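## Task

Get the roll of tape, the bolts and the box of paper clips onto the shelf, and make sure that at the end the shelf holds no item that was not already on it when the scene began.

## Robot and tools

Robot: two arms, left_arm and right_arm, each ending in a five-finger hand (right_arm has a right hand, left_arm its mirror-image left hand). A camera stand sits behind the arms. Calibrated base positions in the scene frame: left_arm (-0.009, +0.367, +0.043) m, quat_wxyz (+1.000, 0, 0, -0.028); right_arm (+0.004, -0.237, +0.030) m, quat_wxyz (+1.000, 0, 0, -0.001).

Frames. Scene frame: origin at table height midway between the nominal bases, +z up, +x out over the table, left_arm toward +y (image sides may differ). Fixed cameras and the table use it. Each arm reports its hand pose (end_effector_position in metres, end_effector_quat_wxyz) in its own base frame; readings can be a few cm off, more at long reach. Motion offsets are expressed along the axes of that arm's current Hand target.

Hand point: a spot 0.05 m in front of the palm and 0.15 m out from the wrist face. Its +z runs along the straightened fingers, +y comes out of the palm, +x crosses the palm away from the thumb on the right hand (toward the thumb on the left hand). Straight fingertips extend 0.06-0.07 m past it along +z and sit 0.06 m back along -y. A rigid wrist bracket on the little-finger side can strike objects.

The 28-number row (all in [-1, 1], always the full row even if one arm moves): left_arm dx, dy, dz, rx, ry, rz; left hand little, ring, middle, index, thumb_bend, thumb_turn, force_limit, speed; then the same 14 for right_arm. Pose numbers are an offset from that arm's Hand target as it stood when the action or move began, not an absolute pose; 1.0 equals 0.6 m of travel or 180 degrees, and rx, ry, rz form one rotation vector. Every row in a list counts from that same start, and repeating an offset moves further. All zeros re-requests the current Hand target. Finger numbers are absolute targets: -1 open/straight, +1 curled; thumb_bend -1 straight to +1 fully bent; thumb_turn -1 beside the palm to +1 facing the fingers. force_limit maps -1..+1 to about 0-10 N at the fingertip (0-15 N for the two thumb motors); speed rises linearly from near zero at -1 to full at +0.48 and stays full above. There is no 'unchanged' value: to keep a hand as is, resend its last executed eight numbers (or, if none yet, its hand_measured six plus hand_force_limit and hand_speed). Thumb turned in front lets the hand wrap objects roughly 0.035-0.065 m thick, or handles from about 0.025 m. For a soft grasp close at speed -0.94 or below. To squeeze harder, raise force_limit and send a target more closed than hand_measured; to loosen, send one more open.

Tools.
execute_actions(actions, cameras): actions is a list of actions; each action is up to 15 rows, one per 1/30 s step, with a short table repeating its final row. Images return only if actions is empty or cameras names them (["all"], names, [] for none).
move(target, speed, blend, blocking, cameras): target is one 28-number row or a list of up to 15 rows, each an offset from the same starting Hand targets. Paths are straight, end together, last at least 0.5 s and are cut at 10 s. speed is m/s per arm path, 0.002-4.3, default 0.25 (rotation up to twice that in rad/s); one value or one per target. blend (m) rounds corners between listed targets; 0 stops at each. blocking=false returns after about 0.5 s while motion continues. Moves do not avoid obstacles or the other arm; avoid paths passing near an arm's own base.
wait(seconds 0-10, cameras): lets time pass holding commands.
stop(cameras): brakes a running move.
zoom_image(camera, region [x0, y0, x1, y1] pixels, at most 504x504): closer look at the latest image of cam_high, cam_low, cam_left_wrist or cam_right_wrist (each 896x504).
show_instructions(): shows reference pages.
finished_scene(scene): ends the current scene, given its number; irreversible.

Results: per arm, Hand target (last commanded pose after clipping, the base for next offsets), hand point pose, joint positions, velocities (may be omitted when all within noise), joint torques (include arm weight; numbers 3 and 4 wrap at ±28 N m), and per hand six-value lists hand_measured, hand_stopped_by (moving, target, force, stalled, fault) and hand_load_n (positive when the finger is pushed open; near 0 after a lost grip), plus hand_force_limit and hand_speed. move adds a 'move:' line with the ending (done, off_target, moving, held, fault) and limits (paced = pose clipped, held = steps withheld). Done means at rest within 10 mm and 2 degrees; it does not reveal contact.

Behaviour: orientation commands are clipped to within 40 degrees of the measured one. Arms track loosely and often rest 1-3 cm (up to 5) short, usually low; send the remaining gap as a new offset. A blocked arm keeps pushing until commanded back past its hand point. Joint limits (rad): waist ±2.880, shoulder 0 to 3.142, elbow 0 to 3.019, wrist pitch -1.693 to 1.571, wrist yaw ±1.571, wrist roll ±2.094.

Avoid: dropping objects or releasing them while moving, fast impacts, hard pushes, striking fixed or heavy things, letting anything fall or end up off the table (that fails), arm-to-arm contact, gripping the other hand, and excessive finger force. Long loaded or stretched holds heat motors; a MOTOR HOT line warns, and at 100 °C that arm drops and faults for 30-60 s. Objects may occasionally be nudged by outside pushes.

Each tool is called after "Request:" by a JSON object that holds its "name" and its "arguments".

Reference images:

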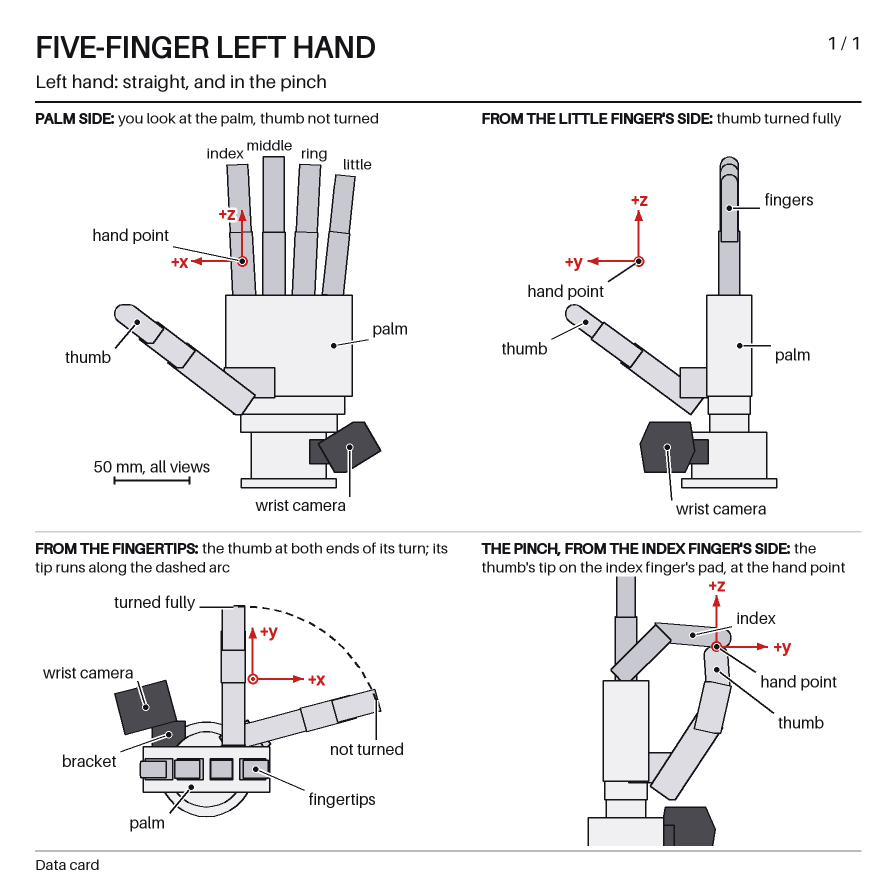

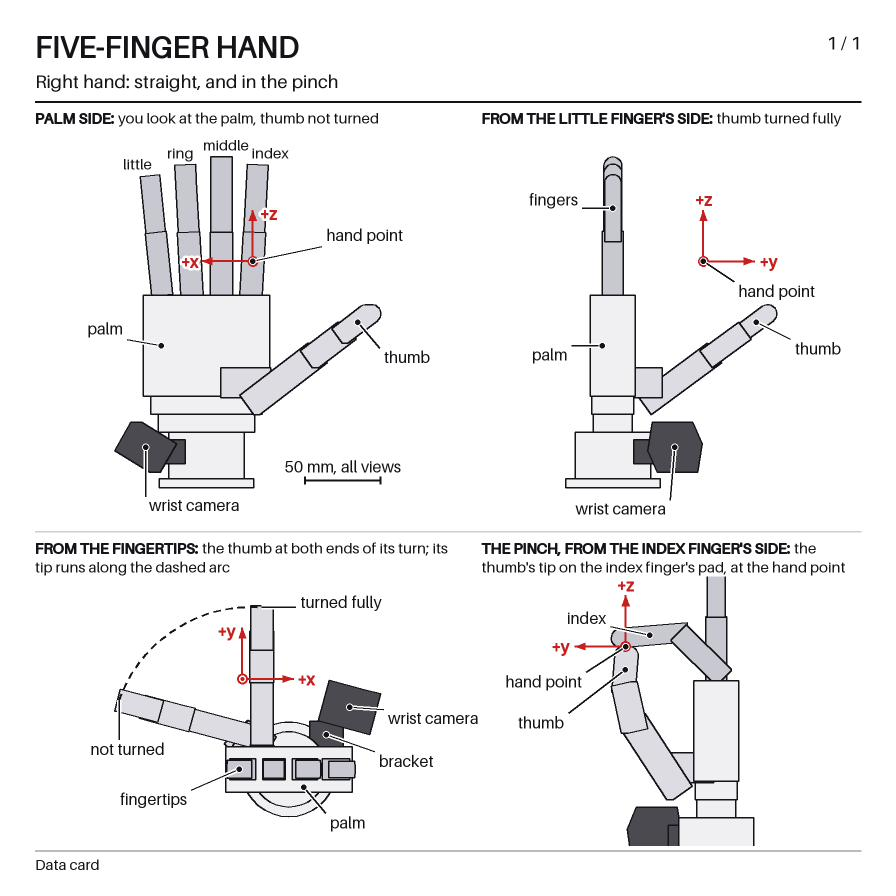

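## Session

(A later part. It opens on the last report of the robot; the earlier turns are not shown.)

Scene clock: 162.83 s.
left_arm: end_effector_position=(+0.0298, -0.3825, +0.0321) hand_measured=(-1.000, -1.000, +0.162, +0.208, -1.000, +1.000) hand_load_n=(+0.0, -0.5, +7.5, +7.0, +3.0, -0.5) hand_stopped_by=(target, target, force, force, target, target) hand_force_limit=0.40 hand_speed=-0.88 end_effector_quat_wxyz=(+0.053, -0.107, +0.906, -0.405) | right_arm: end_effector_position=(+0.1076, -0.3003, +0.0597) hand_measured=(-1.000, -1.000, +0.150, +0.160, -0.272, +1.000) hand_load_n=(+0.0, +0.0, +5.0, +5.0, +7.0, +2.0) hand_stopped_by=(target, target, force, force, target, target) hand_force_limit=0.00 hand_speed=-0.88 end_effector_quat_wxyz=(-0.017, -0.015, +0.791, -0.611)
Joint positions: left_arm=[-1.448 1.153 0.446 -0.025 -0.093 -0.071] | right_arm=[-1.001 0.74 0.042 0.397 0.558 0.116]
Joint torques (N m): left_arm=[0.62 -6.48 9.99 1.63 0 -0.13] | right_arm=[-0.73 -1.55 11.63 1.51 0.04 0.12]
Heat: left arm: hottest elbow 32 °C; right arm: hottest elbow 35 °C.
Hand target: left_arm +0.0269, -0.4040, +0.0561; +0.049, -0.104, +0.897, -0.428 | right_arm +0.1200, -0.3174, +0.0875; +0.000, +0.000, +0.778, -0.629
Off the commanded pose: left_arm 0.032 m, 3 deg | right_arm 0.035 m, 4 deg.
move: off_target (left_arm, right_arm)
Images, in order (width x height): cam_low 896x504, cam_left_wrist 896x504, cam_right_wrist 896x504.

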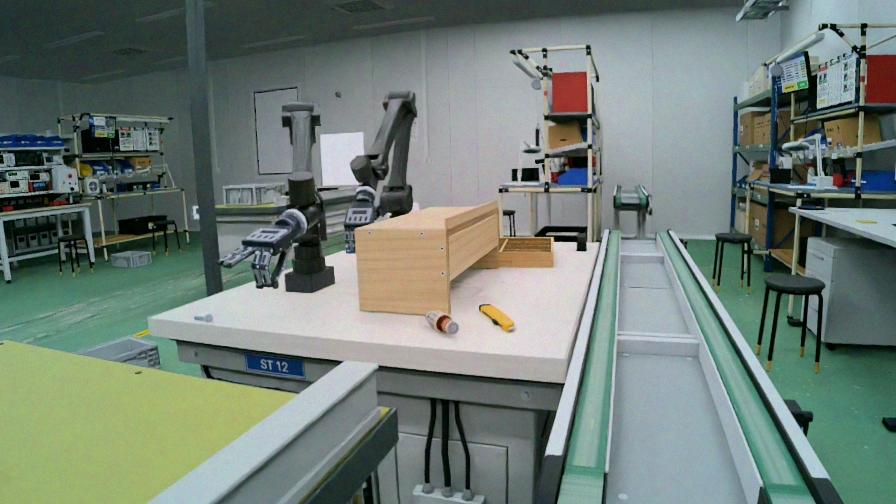

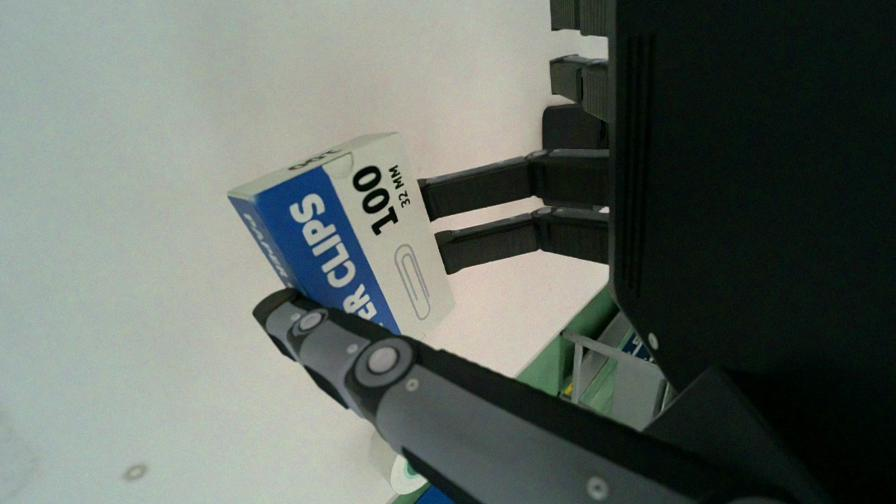

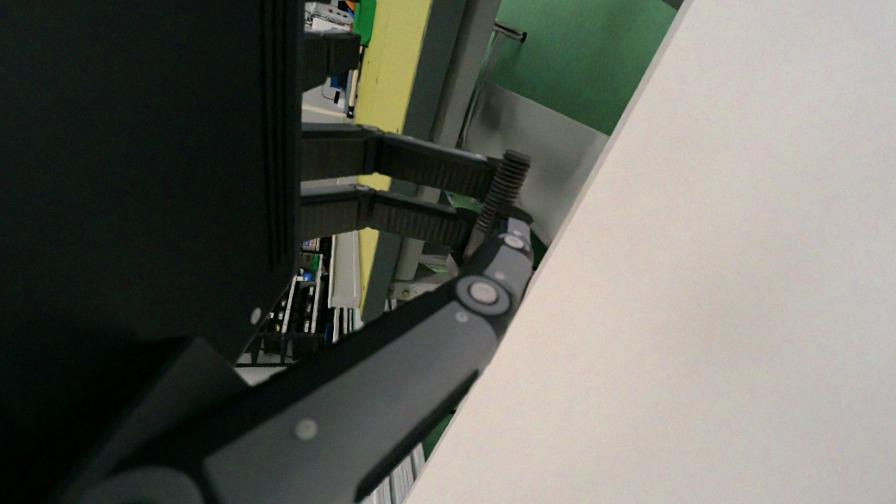

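Request:
{"name": "move", "arguments": {"target": [[0,0,0,0,0,0,-1,-1,0.8,0.8,-1,1,0.4,-0.88,-0.0333,-0.2915,-0.0917,0,-0.0543,-0.0116,-1,-1,0.6,0.6,-0.27,1,0,-0.88],[0,0,0,0,0,0,-1,-1,0.8,0.8,-1,1,0.4,-0.88,-0.2,-0.2767,-0.2417,0,-0.2445,-0.052,-1,-1,0.6,0.6,-0.27,1,0,-0.88],[0,0,0,0,0,0,-1,-1,0.8,0.8,-1,1,0.4,-0.88,-0.3,-0.2135,-0.4585,0,-0.4075,-0.0867,-1,-1,0.6,0.6,-0.27,1,0,-0.88]], "speed": 0.16, "blend": 0.03, "cameras": ["cam_high","cam_right_wrist"]}}

Scene clock: 178.50 s.
left_arm: end_effector_position=(+0.0298, -0.3825, +0.0321) hand_measured=(-1.000, -1.000, +0.162, +0.208, -1.000, +1.000) hand_load_n=(+0.0, +0.0, +8.0, +7.0, +3.0, +0.0) hand_stopped_by=(target, target, force, force, target, target) hand_force_limit=0.40 hand_speed=-0.88 end_effector_quat_wxyz=(+0.053, -0.107, +0.906, -0.405) | right_arm: end_effector_position=(+0.2935, -0.0760, +0.2459) hand_measured=(-1.000, -1.000, +0.150, +0.160, -0.272, +1.000) hand_load_n=(+0.0, +0.0, +5.5, +5.0, +7.0, +2.0) hand_stopped_by=(target, target, force, force, target, target) hand_force_limit=0.00 hand_speed=-0.88 end_effector_quat_wxyz=(+0.376, -0.470, +0.637, -0.481)
Joint positions: left_arm=[-1.448 1.153 0.446 -0.025 -0.093 -0.071] | right_arm=[-0.472 0.32 0.471 -0.412 -0.194 -0.024]
Joint torques (N m): left_arm=[0.5 -6.65 9.96 1.63 0.01 -0.13] | right_arm=[0.56 1.9 12.41 2.51 0.13 -0.19]
Heat: left arm: hottest elbow 34 °C; right arm: hottest elbow 38 °C.
Hand target: left_arm +0.0269, -0.4040, +0.0561; +0.049, -0.104, +0.897, -0.428 | right_arm +0.2999, -0.0753, +0.2704; +0.384, -0.473, +0.617, -0.499
Off the commanded pose: left_arm 0.032 m, 3 deg | right_arm 0.025 m, 3 deg.
move: off_target (left_arm, right_arm)
Images, in order (width x height): cam_high 896x504, cam_right_wrist 896x504.

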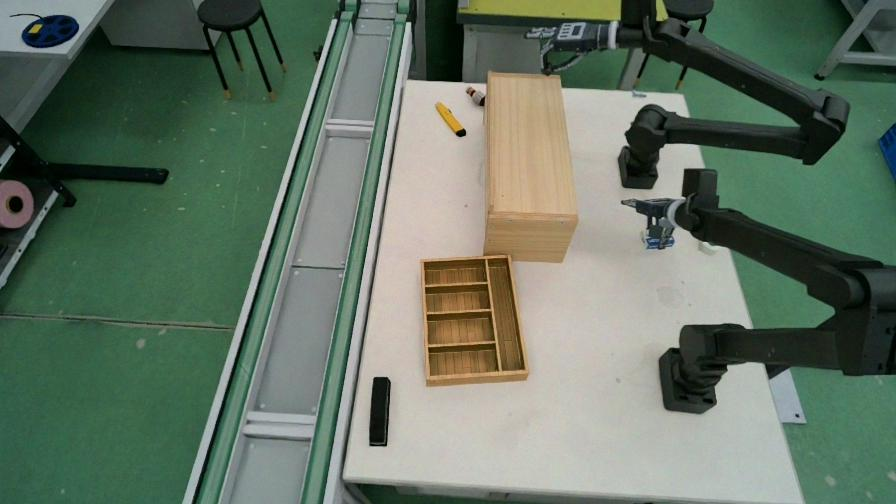

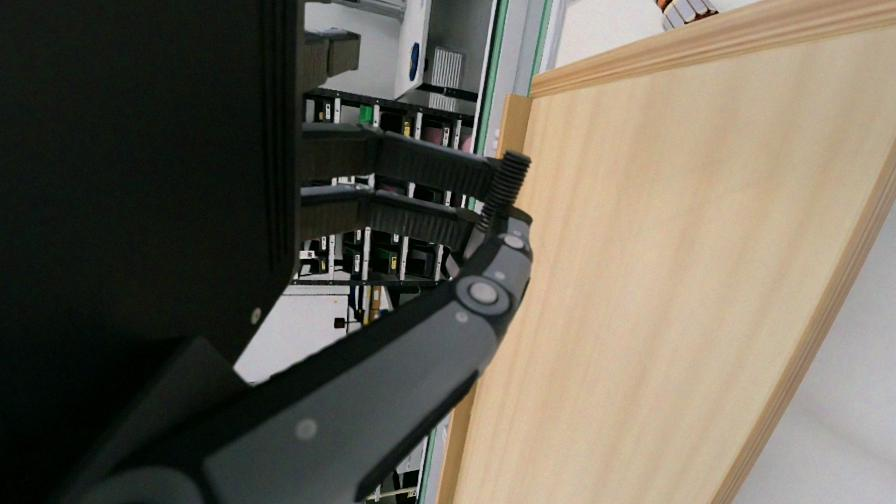

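Request:
{"name": "move", "arguments": {"target": [[-0.0618,-0.1265,-0.2247,0,0,0,-1,-1,0.8,0.8,-1,1,0.4,-0.88,0,0.0489,0.0104,0,0,0,-1,-1,0.6,0.6,-0.27,1,0,-0.88],[-0.3167,-0.2355,-0.302,0,-0.0691,-0.0559,-1,-1,0.8,0.8,-1,1,0.4,-0.88,0,0.0978,0.0208,0,0,0,-1,-1,0.6,0.6,-0.27,1,0,-0.88],[-0.5253,-0.2963,-0.2003,0,-0.1373,-0.1111,-1,-1,0.8,0.8,-1,1,0.4,-0.88,0,0.1434,0.0305,0,0,0,-1,-1,0.6,0.6,-0.27,1,0,-0.88]], "speed": 0.14, "blend": 0.03, "cameras": ["cam_high","cam_left_wrist","cam_right_wrist"]}}

Scene clock: 192.40 s.
left_arm: end_effector_position=(+0.3181, -0.3375, +0.2423) hand_measured=(-1.000, -1.000, +0.162, +0.208, -1.000, +1.000) hand_load_n=(+0.0, +0.0, +8.0, +7.0, +3.0, +0.0) hand_stopped_by=(target, target, force, force, target, target) hand_force_limit=0.40 hand_speed=-0.88 end_effector_quat_wxyz=(+0.152, -0.343, +0.849, -0.373) | right_arm: end_effector_position=(+0.2969, -0.0778, +0.1733) hand_measured=(-1.000, -1.000, +0.150, +0.160, -0.272, +1.000) hand_load_n=(+0.0, +0.0, +5.0, +5.0, +6.5, +2.0) hand_stopped_by=(target, target, force, force, target, target) hand_force_limit=0.00 hand_speed=-0.88 end_effector_quat_wxyz=(+0.378, -0.468, +0.633, -0.486)
Joint positions: left_arm=[-0.733 1.144 1.052 -0.65 0.05 0.048] | right_arm=[-0.471 0.31 0.272 -0.209 -0.192 -0.024]
Joint torques (N m): left_arm=[2.08 -6.48 12.62 2.89 -0.01 -0.16] | right_arm=[0.62 0.21 10.1 2.63 0.11 -0.18]
Heat: left arm: hottest elbow 35 °C; right arm: hottest elbow 39 °C.
Hand target: left_arm +0.3382, -0.3497, +0.2697; +0.165, -0.346, +0.834, -0.398 | right_arm +0.2999, -0.0751, +0.1826; +0.384, -0.473, +0.617, -0.499
Off the commanded pose: left_arm 0.036 m, 4 deg | right_arm 0.010 m, 3 deg.
move: off_target (left_arm, right_arm)
Images, in order (width x height): cam_high 896x504, cam_left_wrist 896x504, cam_right_wrist 896x504.

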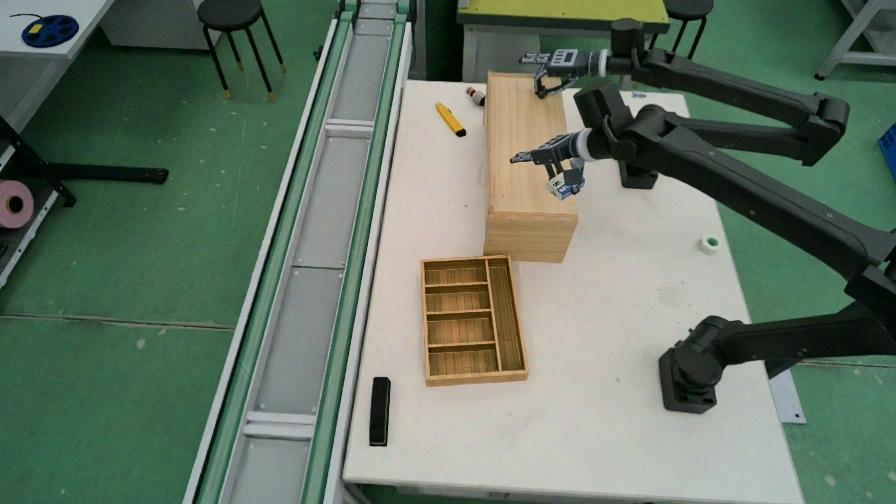

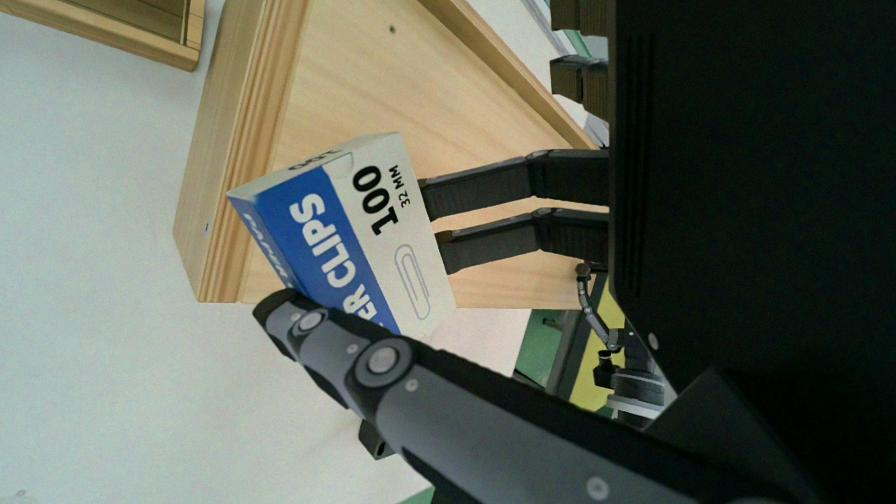

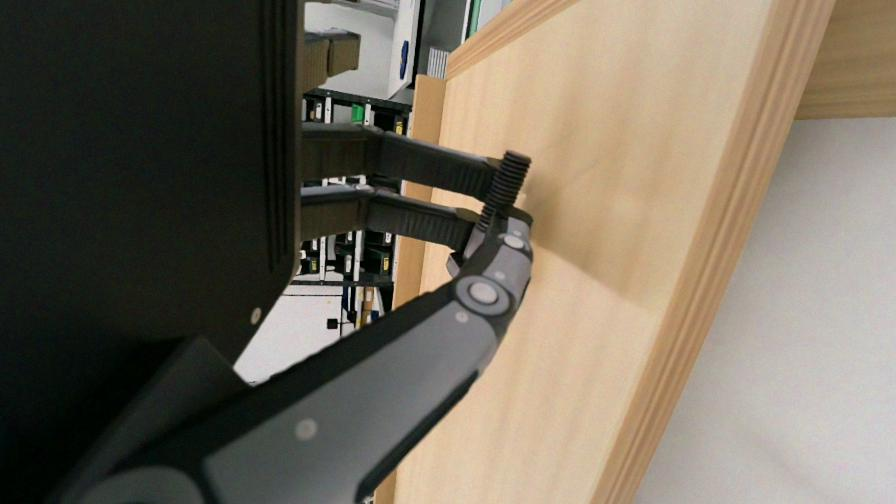

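Request:
{"name": "move", "arguments": {"target": [0,0.0888,0.1022,0,0,0,-1,-1,0.8,0.8,-1,1,0.4,-0.88,0,0.0114,0.0024,0,0,0,-1,-1,0.6,0.6,-0.27,1,0,-0.88], "speed": 0.08, "cameras": ["cam_left_wrist","cam_right_wrist"]}}

Scene clock: 197.60 s.
left_arm: end_effector_position=(+0.3428, -0.3593, +0.1965) hand_measured=(-1.000, -1.000, +0.162, +0.208, -1.000, +1.000) hand_load_n=(+0.0, +0.0, +8.0, +7.0, +3.5, +0.0) hand_stopped_by=(target, target, force, force, target, target) hand_force_limit=0.40 hand_speed=-0.88 end_effector_quat_wxyz=(+0.165, -0.339, +0.836, -0.398) | right_arm: end_effector_position=(+0.2968, -0.0777, +0.1671) hand_measured=(-1.000, -1.000, +0.150, +0.160, -0.272, +1.000) hand_load_n=(+0.0, +0.0, +5.5, +5.0, +6.5, +2.0) hand_stopped_by=(target, target, force, force, target, target) hand_force_limit=0.00 hand_speed=-0.88 end_effector_quat_wxyz=(+0.379, -0.468, +0.633, -0.487)
Joint positions: left_arm=[-0.733 1.225 0.967 -0.422 0.047 0.046] | right_arm=[-0.471 0.31 0.254 -0.19 -0.192 -0.024]
Joint torques (N m): left_arm=[2.02 -7.71 7.98 2.99 0.02 -0.16] | right_arm=[0.73 0.32 10.09 2.63 0.11 -0.18]
Heat: left arm: hottest elbow 36 °C; right arm: hottest elbow 39 °C.
Hand target: left_arm +0.3481, -0.3595, +0.1896; +0.165, -0.346, +0.834, -0.397 | right_arm +0.2999, -0.0751, +0.1756; +0.384, -0.473, +0.617, -0.499
Off the commanded pose: left_arm 0.009 m, 1 deg | right_arm 0.009 m, 2 deg.
move: done
Images, in order (width x height): cam_left_wrist 896x504, cam_right_wrist 896x504.

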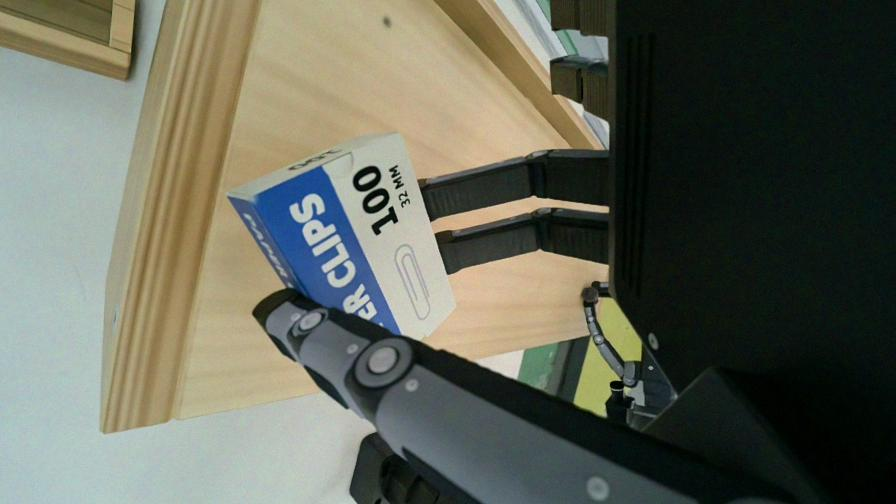

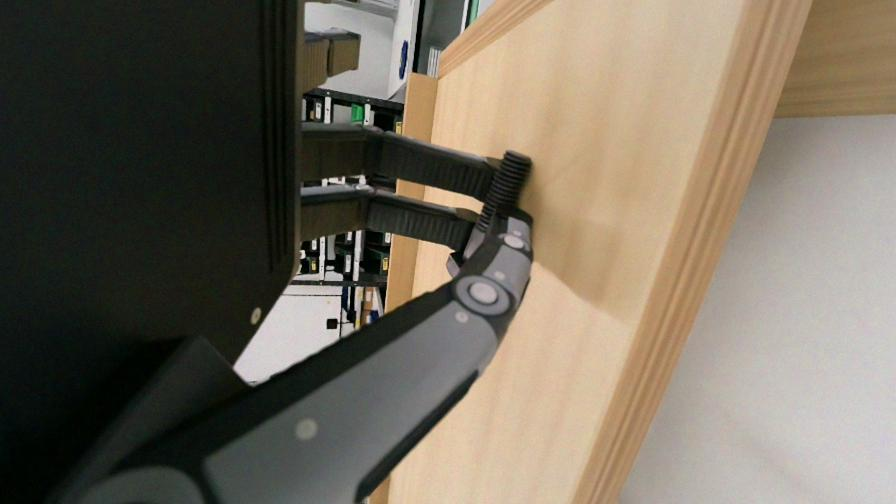

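Request:
{"name": "move", "arguments": {"target": [0,0.0259,0.021,0,0,0,-1,-1,0.8,0.8,-1,1,0.4,-0.88,0,0.0098,0.0021,0,0,0,-1,-1,0.6,0.6,-0.27,1,0,-0.88], "speed": 0.06}}

Request:
{"name": "move", "arguments": {"target": [0,0.0065,0.0052,0,0,0,-1,-1,0.8,0.8,-1,1,0.4,-0.88,0,0.0082,0.0017,0,0,0,-1,-1,0.6,0.6,-0.27,1,0,-0.88], "speed": 0.06, "cameras": ["cam_left_wrist","cam_right_wrist"]}}

Scene clock: 204.00 s.
left_arm: end_effector_position=(+0.3434, -0.3597, +0.1772) hand_measured=(-1.000, -1.000, +0.162, +0.208, -1.000, +1.000) hand_load_n=(+0.0, +0.0, +8.0, +7.0, +3.0, +0.0) hand_stopped_by=(target, target, force, force, target, target) hand_force_limit=0.40 hand_speed=-0.88 end_effector_quat_wxyz=(+0.165, -0.339, +0.836, -0.399) | right_arm: end_effector_position=(+0.2978, -0.0781, +0.1656) hand_measured=(-1.000, -1.000, +0.150, +0.160, -0.272, +1.000) hand_load_n=(+0.0, +0.0, +4.5, +5.0, +7.0, +2.0) hand_stopped_by=(target, target, force, force, target, target) hand_force_limit=0.00 hand_speed=-0.88 end_effector_quat_wxyz=(+0.381, -0.467, +0.630, -0.491)
Joint positions: left_arm=[-0.733 1.242 0.927 -0.365 0.047 0.046] | right_arm=[-0.471 0.31 0.243 -0.168 -0.192 -0.024]
Joint torques (N m): left_arm=[2.08 -7.65 7.86 3.07 0 -0.16] | right_arm=[0.62 0.62 9.78 2.48 0.12 -0.18]
Heat: left arm: hottest elbow 36 °C; right arm: hottest elbow 39 °C.
Hand target: left_arm +0.3482, -0.3596, +0.1697; +0.165, -0.346, +0.834, -0.397 | right_arm +0.2999, -0.0751, +0.1695; +0.384, -0.473, +0.617, -0.499
Off the commanded pose: left_arm 0.009 m, 1 deg | right_arm 0.005 m, 2 deg.
move: done

Scene clock: 204.83 s.
left_arm: end_effector_position=(+0.3435, -0.3599, +0.1730) hand_measured=(-1.000, -1.000, +0.162, +0.208, -1.000, +1.000) hand_load_n=(+0.0, -0.5, +7.5, +7.0, +3.0, +0.0) hand_stopped_by=(target, target, force, force, target, target) hand_force_limit=0.40 hand_speed=-0.88 end_effector_quat_wxyz=(+0.165, -0.338, +0.836, -0.399) | right_arm: end_effector_position=(+0.2988, -0.0786, +0.1652) hand_measured=(-1.000, -1.000, +0.150, +0.160, -0.272, +1.000) hand_load_n=(+0.0, +0.0, +4.5, +5.0, +6.5, +2.5) hand_stopped_by=(target, target, force, force, target, target) hand_force_limit=0.00 hand_speed=-0.88 end_effector_quat_wxyz=(+0.383, -0.465, +0.627, -0.495)
Joint positions: left_arm=[-0.733 1.245 0.918 -0.35 0.047 0.046] | right_arm=[-0.471 0.31 0.235 -0.149 -0.192 -0.024]
Joint torques (N m): left_arm=[2.08 -7.59 7.8 3 0.01 -0.15] | right_arm=[0.5 0.91 9.44 2.37 0.13 -0.18]
Heat: left arm: hottest elbow 36 °C; right arm: hottest elbow 39 °C.
Hand target: left_arm +0.3481, -0.3595, +0.1645; +0.165, -0.346, +0.834, -0.397 | right_arm +0.2999, -0.0751, +0.1645; +0.384, -0.473, +0.617, -0.499
Off the commanded pose: left_arm 0.010 m, 1 deg | right_arm 0.004 m, 2 deg.
move: done
Images, in order (width x height): cam_left_wrist 896x504, cam_right_wrist 896x504.

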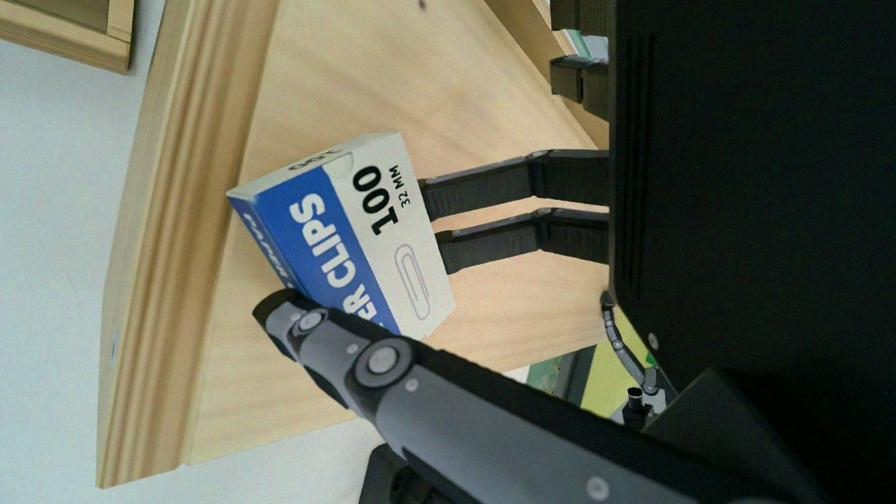

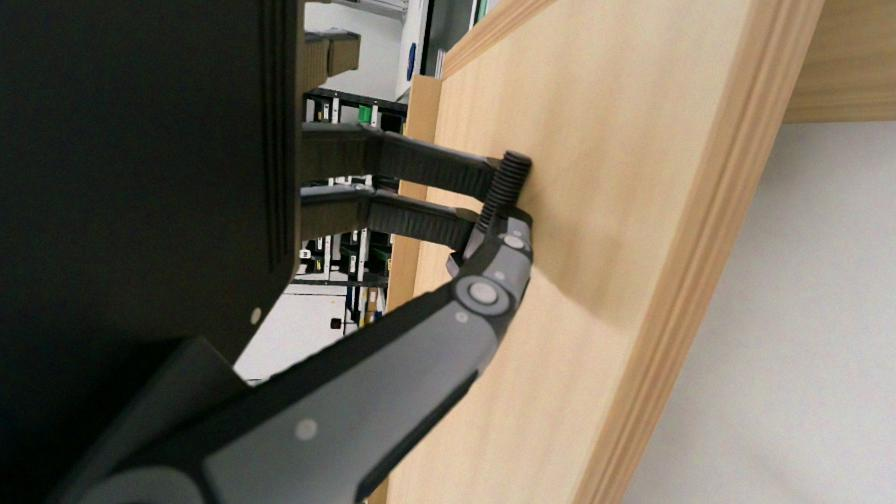

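Request:
{"name": "move", "arguments": {"target": [0,0.0065,0.0052,0,0,0,-1,-1,0.8,0.8,-1,1,0.4,-0.88,0,0,0,0,0,0,-1,-1,-0.35,-0.35,-0.27,1,0,-0.7], "speed": 0.06, "cameras": ["cam_right_wrist"]}}

Request:
{"name": "move", "arguments": {"target": [0,0.0052,0.0042,0,0,0,-1,-1,0.8,0.8,-1,1,0.4,-0.88,0,-0.163,-0.0347,0,0,0,-1,-1,-0.35,-0.35,-0.27,1,0,-0.7], "speed": 0.1, "cameras": ["cam_right_wrist","cam_left_wrist"]}}

Scene clock: 212.13 s.
left_arm: end_effector_position=(+0.3437, -0.3601, +0.1687) hand_measured=(-1.000, -1.000, +0.162, +0.208, -1.000, +1.000) hand_load_n=(+0.0, +0.0, +7.5, +7.0, +3.0, +0.0) hand_stopped_by=(target, target, force, force, target, target) hand_force_limit=0.40 hand_speed=-0.88 end_effector_quat_wxyz=(+0.166, -0.338, +0.835, -0.400) | right_arm: end_effector_position=(+0.2986, -0.0785, +0.1644) hand_measured=(-1.000, -1.000, -0.350, -0.350, -0.270, +1.000) hand_load_n=(+0.0, +0.0, +0.0, +0.0, -1.0, +0.0) hand_stopped_by=(target, target, target, target, target, target) hand_force_limit=0.00 hand_speed=-0.70 end_effector_quat_wxyz=(+0.382, -0.465, +0.627, -0.494)
Joint positions: left_arm=[-0.733 1.25 0.909 -0.335 0.047 0.045] | right_arm=[-0.471 0.31 0.233 -0.149 -0.192 -0.024]
Joint torques (N m): left_arm=[2.08 -7.41 7.71 2.93 0.01 -0.14] | right_arm=[0.67 0.79 9.52 2.36 0.13 -0.17]
Heat: left arm: hottest elbow 35 °C; right arm: hottest elbow 39 °C.
Hand target: left_arm +0.3480, -0.3595, +0.1595; +0.165, -0.346, +0.834, -0.397 | right_arm +0.2999, -0.0751, +0.1646; +0.384, -0.473, +0.617, -0.499
Off the commanded pose: left_arm 0.010 m, 1 deg | right_arm 0.004 m, 2 deg.
move: done
Images, in order (width x height): cam_right_wrist 896x504.

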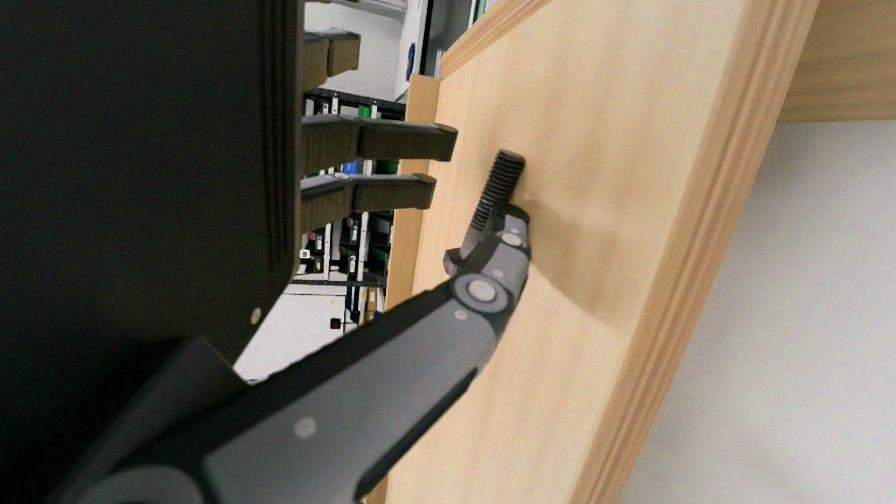

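Scene clock: 213.80 s.
left_arm: end_effector_position=(+0.3448, -0.3610, +0.1684) hand_measured=(-1.000, -1.000, +0.162, +0.208, -1.000, +1.000) hand_load_n=(+0.0, +0.0, +7.5, +7.0, +3.0, +0.0) hand_stopped_by=(target, target, force, force, target, target) hand_force_limit=0.40 hand_speed=-0.88 end_effector_quat_wxyz=(+0.167, -0.338, +0.834, -0.403) | right_arm: end_effector_position=(+0.2947, -0.0765, +0.2353) hand_measured=(-1.000, -1.000, -0.350, -0.350, -0.270, +1.000) hand_load_n=(+0.0, +0.0, +0.0, +0.0, +0.5, +0.0) hand_stopped_by=(target, target, target, target, target, target) hand_force_limit=0.00 hand_speed=-0.70 end_effector_quat_wxyz=(+0.378, -0.469, +0.634, -0.486)
Joint positions: left_arm=[-0.733 1.25 0.905 -0.322 0.047 0.045] | right_arm=[-0.471 0.312 0.435 -0.373 -0.192 -0.024]
Joint torques (N m): left_arm=[2.02 -7.18 7.49 2.92 0.03 -0.16] | right_arm=[0.32 2.26 13.76 1.57 0 -0.18]
Heat: left arm: hottest elbow 35 °C; right arm: hottest elbow 40 °C.
Hand target: left_arm +0.3481, -0.3595, +0.1556; +0.165, -0.346, +0.834, -0.397 | right_arm +0.2998, -0.0753, +0.2644; +0.383, -0.473, +0.617, -0.499
Off the commanded pose: left_arm 0.013 m, 1 deg | right_arm 0.030 m, 3 deg.
move: off_target (left_arm, right_arm)
Images, in order (width x height): cam_left_wrist 896x504, cam_right_wrist 896x504.

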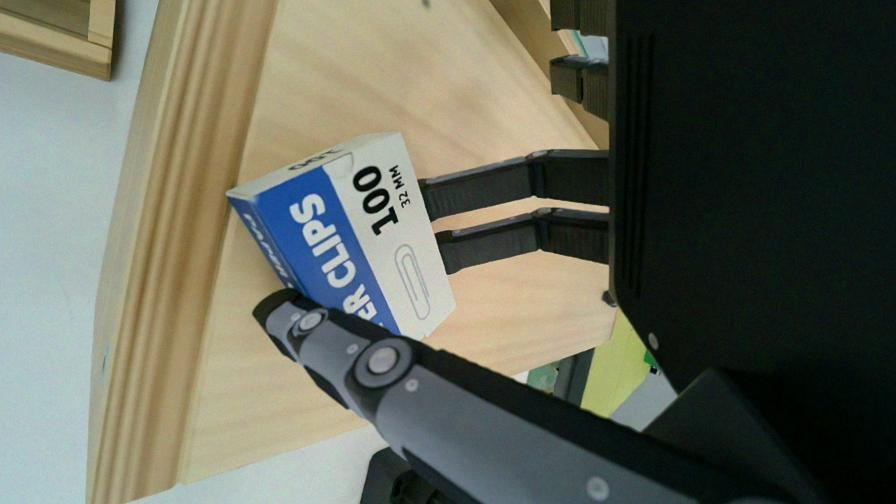

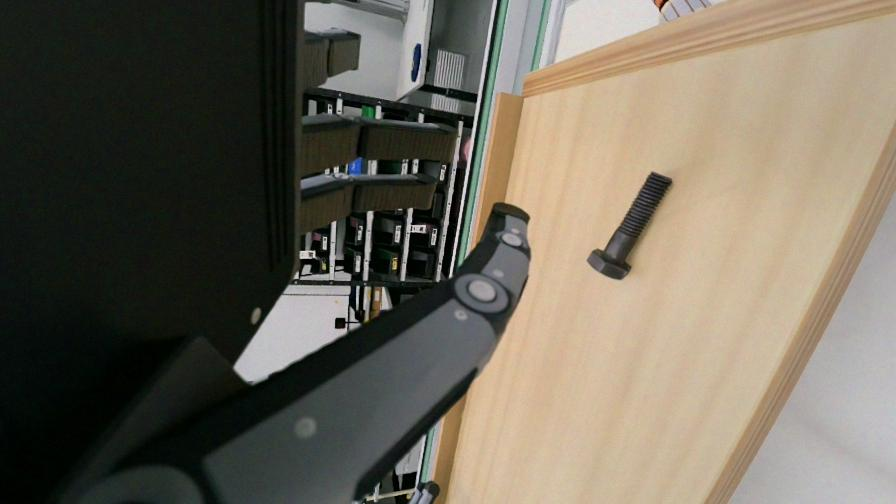

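Request:
{"name": "move", "arguments": {"target": [[0,-0.0104,-0.0084,0,0,0,-1,-1,-0.6,-0.6,-1,1,0.4,-0.7,0,0,0,0,0,0,-1,-1,-0.35,-0.35,-0.27,1,0,-0.7],[0,-0.1036,-0.0839,0,0,0,-1,-1,-0.6,-0.6,-1,1,0.4,-0.7,0.2427,-0.0175,-0.0427,0,0.163,0.0347,-1,-1,-0.35,-0.35,-0.27,1,0,-0.7],[0,-0.1036,-0.0839,0,0,0,-1,-1,-0.6,-0.6,-1,1,0.4,-0.7,0.4348,0.0765,-0.164,0,0.326,0.0693,-1,-1,-0.35,-0.35,-0.27,1,0,-0.7],[0,-0.1036,-0.0839,0,0,0,-1,-1,-0.6,-0.6,-1,1,0.4,-0.7,0.532,0.2715,-0.3607,-0.1212,0.4296,0.2049,-1,-1,-0.35,-0.35,-0.27,1,0,-0.7],[0,-0.1036,-0.0839,0,0,0,-1,-1,-0.6,-0.6,-1,1,0.4,-0.7,0.5318,0.3803,-0.3905,-0.1212,0.4296,0.2049,-1,-1,-0.35,-0.35,-0.27,1,0,-0.7]], "speed": 0.18, "blend": [0, 0.02, 0.03, 0.03, 0], "cameras": ["all"]}}

Scene clock: 289.33 s.
left_arm: end_effector_position=(+0.3354, -0.3527, +0.2034) hand_measured=(-1.000, -1.000, -0.600, -0.600, -1.000, +1.000) hand_load_n=(+0.0, +0.0, +0.0, +0.0, +0.0, +0.0) hand_stopped_by=(target, target, target, target, target, target) hand_force_limit=0.40 hand_speed=-0.70 end_effector_quat_wxyz=(+0.154, -0.344, +0.846, -0.376) | right_arm: end_effector_position=(-0.0433, -0.3081, +0.0883) hand_measured=(-1.000, -1.000, -0.350, -0.350, -0.270, +1.000) hand_load_n=(+0.0, +0.0, +0.0, +0.0, +0.0, +0.0) hand_stopped_by=(target, target, target, target, target, target) hand_force_limit=0.00 hand_speed=-0.70 end_effector_quat_wxyz=(-0.031, +0.080, +0.901, -0.424)
Joint positions: left_arm=[-0.733 1.22 1.004 -0.519 0.047 0.044] | right_arm=[-1.854 0.727 0.387 -0.355 -0.093 -0.062]
Joint torques (N m): left_arm=[1.9 -9.52 12.19 1.61 0.04 -0.12] | right_arm=[-2.08 -1.44 9.55 2.18 -0.18 -0.2]
Heat: left arm: hottest elbow 37 °C; right arm: hottest elbow 50 °C.
Hand target: left_arm +0.3481, -0.3595, +0.2356; +0.165, -0.346, +0.834, -0.397 | right_arm -0.0498, -0.3116, +0.0896; -0.037, +0.079, +0.900, -0.428
Off the commanded pose: left_arm 0.035 m, 3 deg | right_arm 0.008 m, 1 deg.
move: off_target (left_arm)

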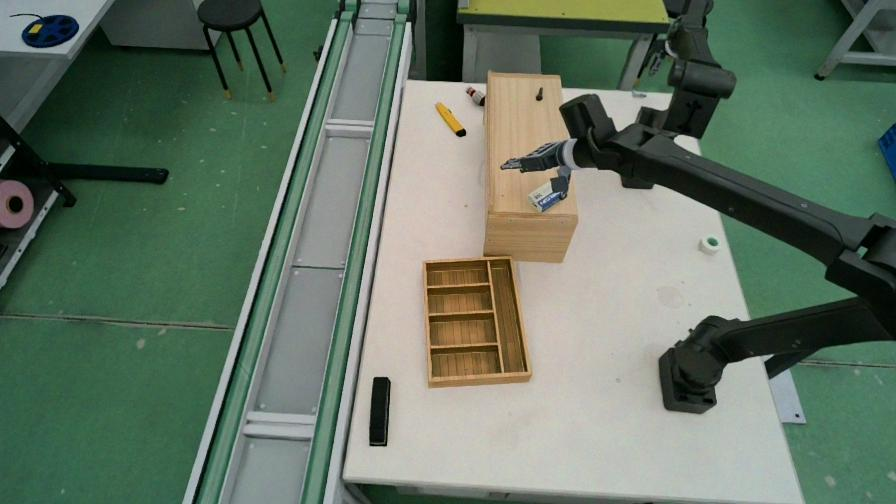

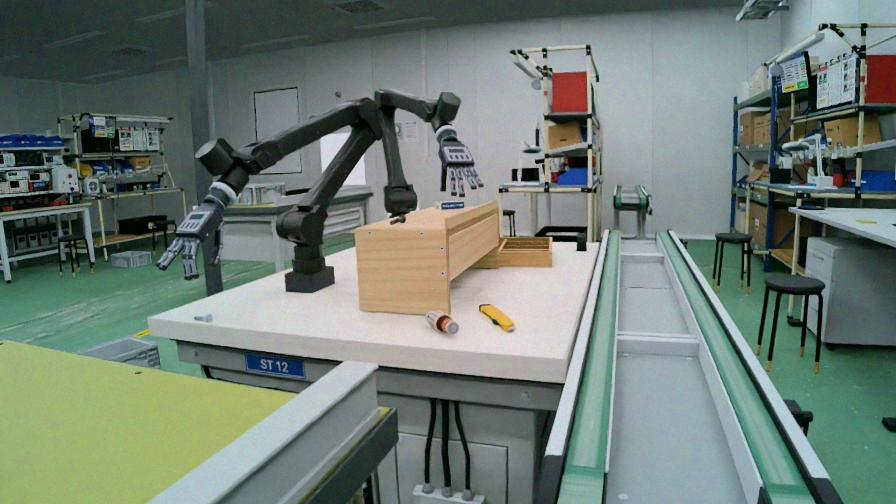

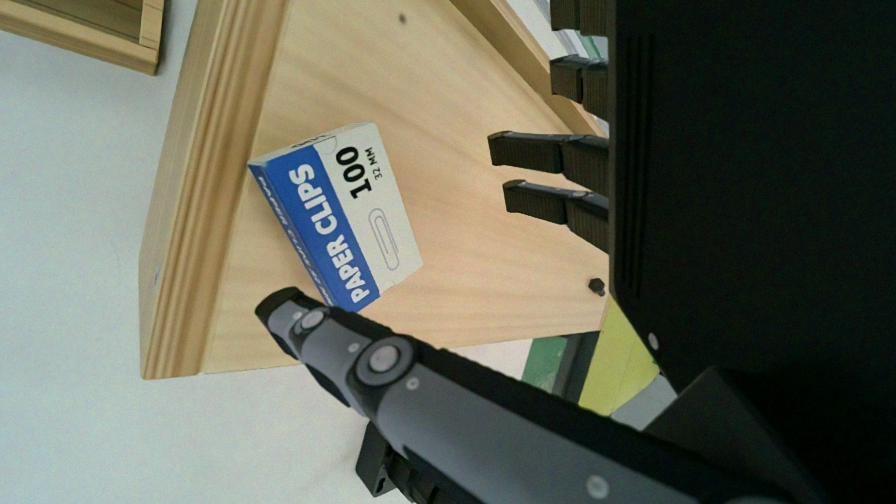

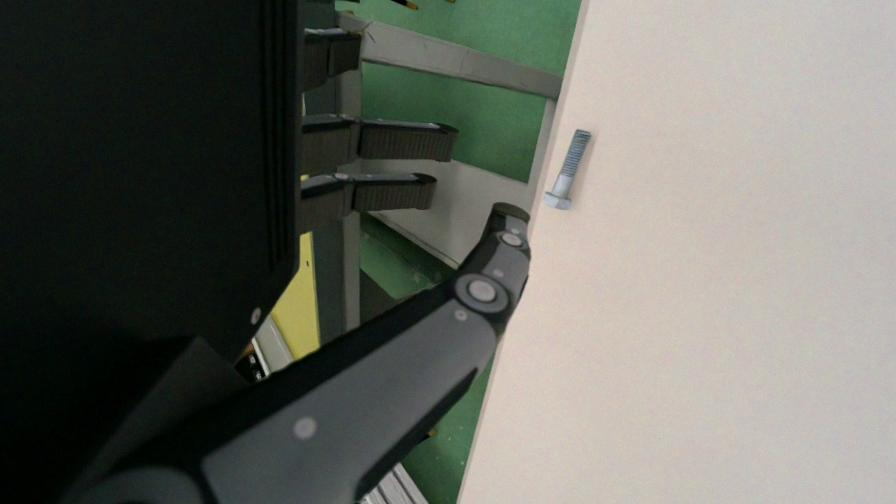

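Request:
{"name": "move", "arguments": {"target": [0.0572,0.0963,-0.2365,0,0.0647,0.0524,-1,-1,-0.6,-0.6,-1,1,0,-0.4,0.0004,0.0856,0.1182,0,-0.0259,-0.021,-1,-1,-0.1,-0.1,-0.27,1,0,-0.4], "speed": 0.12, "cameras": ["cam_right_wrist"]}}

Request:
{"name": "zoom_image", "arguments": {"camera": "cam_right_wrist", "region": [380, 80, 640, 320]}}

Scene clock: 330.13 s.
left_arm: end_effector_position=(+0.2202, -0.2872, +0.2861) hand_measured=(-1.000, -1.000, -0.600, -0.600, -1.000, +1.000) hand_load_n=(+0.0, +0.0, +0.0, +0.0, +0.0, +0.0) hand_stopped_by=(target, target, target, target, target, target) hand_force_limit=0.00 hand_speed=-0.40 end_effector_quat_wxyz=(+0.112, -0.231, +0.869, -0.423) | right_arm: end_effector_position=(-0.0475, -0.3333, +0.0072) hand_measured=(-1.000, -1.000, -0.100, -0.100, -0.270, +1.000) hand_load_n=(+0.0, +0.0, +0.0, +0.0, +0.0, +0.0) hand_stopped_by=(target, target, target, target, target, target) hand_force_limit=0.00 hand_speed=-0.40 end_effector_quat_wxyz=(-0.009, +0.032, +0.903, -0.428)
Joint positions: left_arm=[-0.733 0.838 0.951 -0.804 0.251 0.201] | right_arm=[-1.889 1.093 0.294 0.097 -0.202 -0.153]
Joint torques (N m): left_arm=[2.43 -4.07 7.88 1.54 0.22 -0.01] | right_arm=[-2.02 -3.9 7.36 2.21 -0.22 -0.18]
Heat: left arm: hottest elbow 42 °C; right arm: hottest elbow 43 °C.
Hand target: left_arm +0.2201, -0.2803, +0.2802; +0.111, -0.234, +0.872, -0.416 | right_arm -0.0541, -0.3339, +0.0050; -0.015, +0.032, +0.902, -0.430
Off the commanded pose: left_arm 0.009 m, 1 deg | right_arm 0.007 m, 1 deg.
move: done
Images, in order (width x height): cam_right_wrist 896x504.

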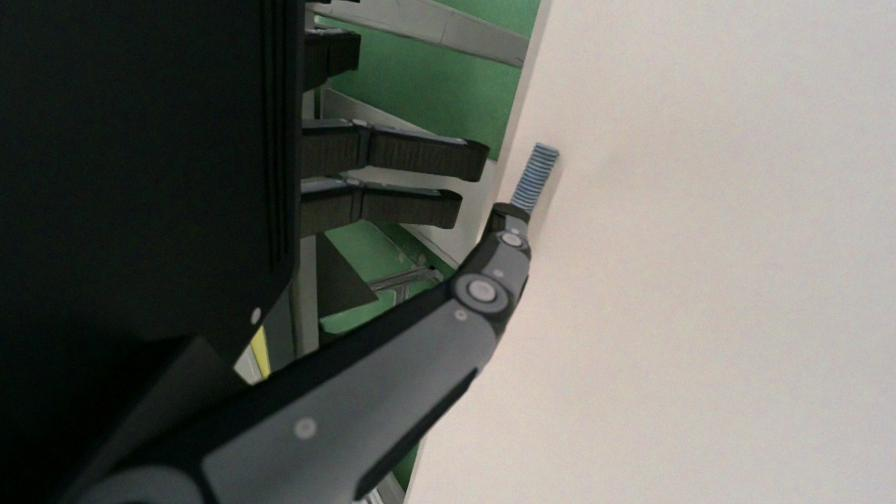

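Scaled by 1.938.

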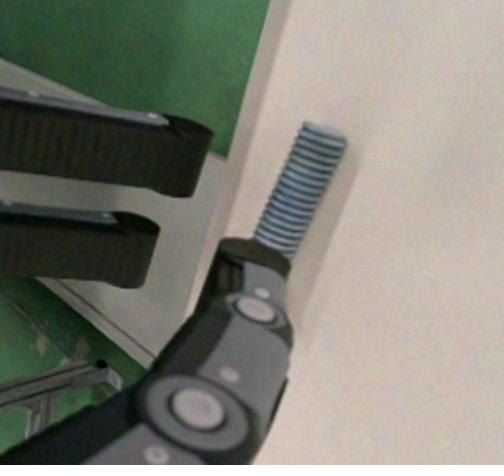

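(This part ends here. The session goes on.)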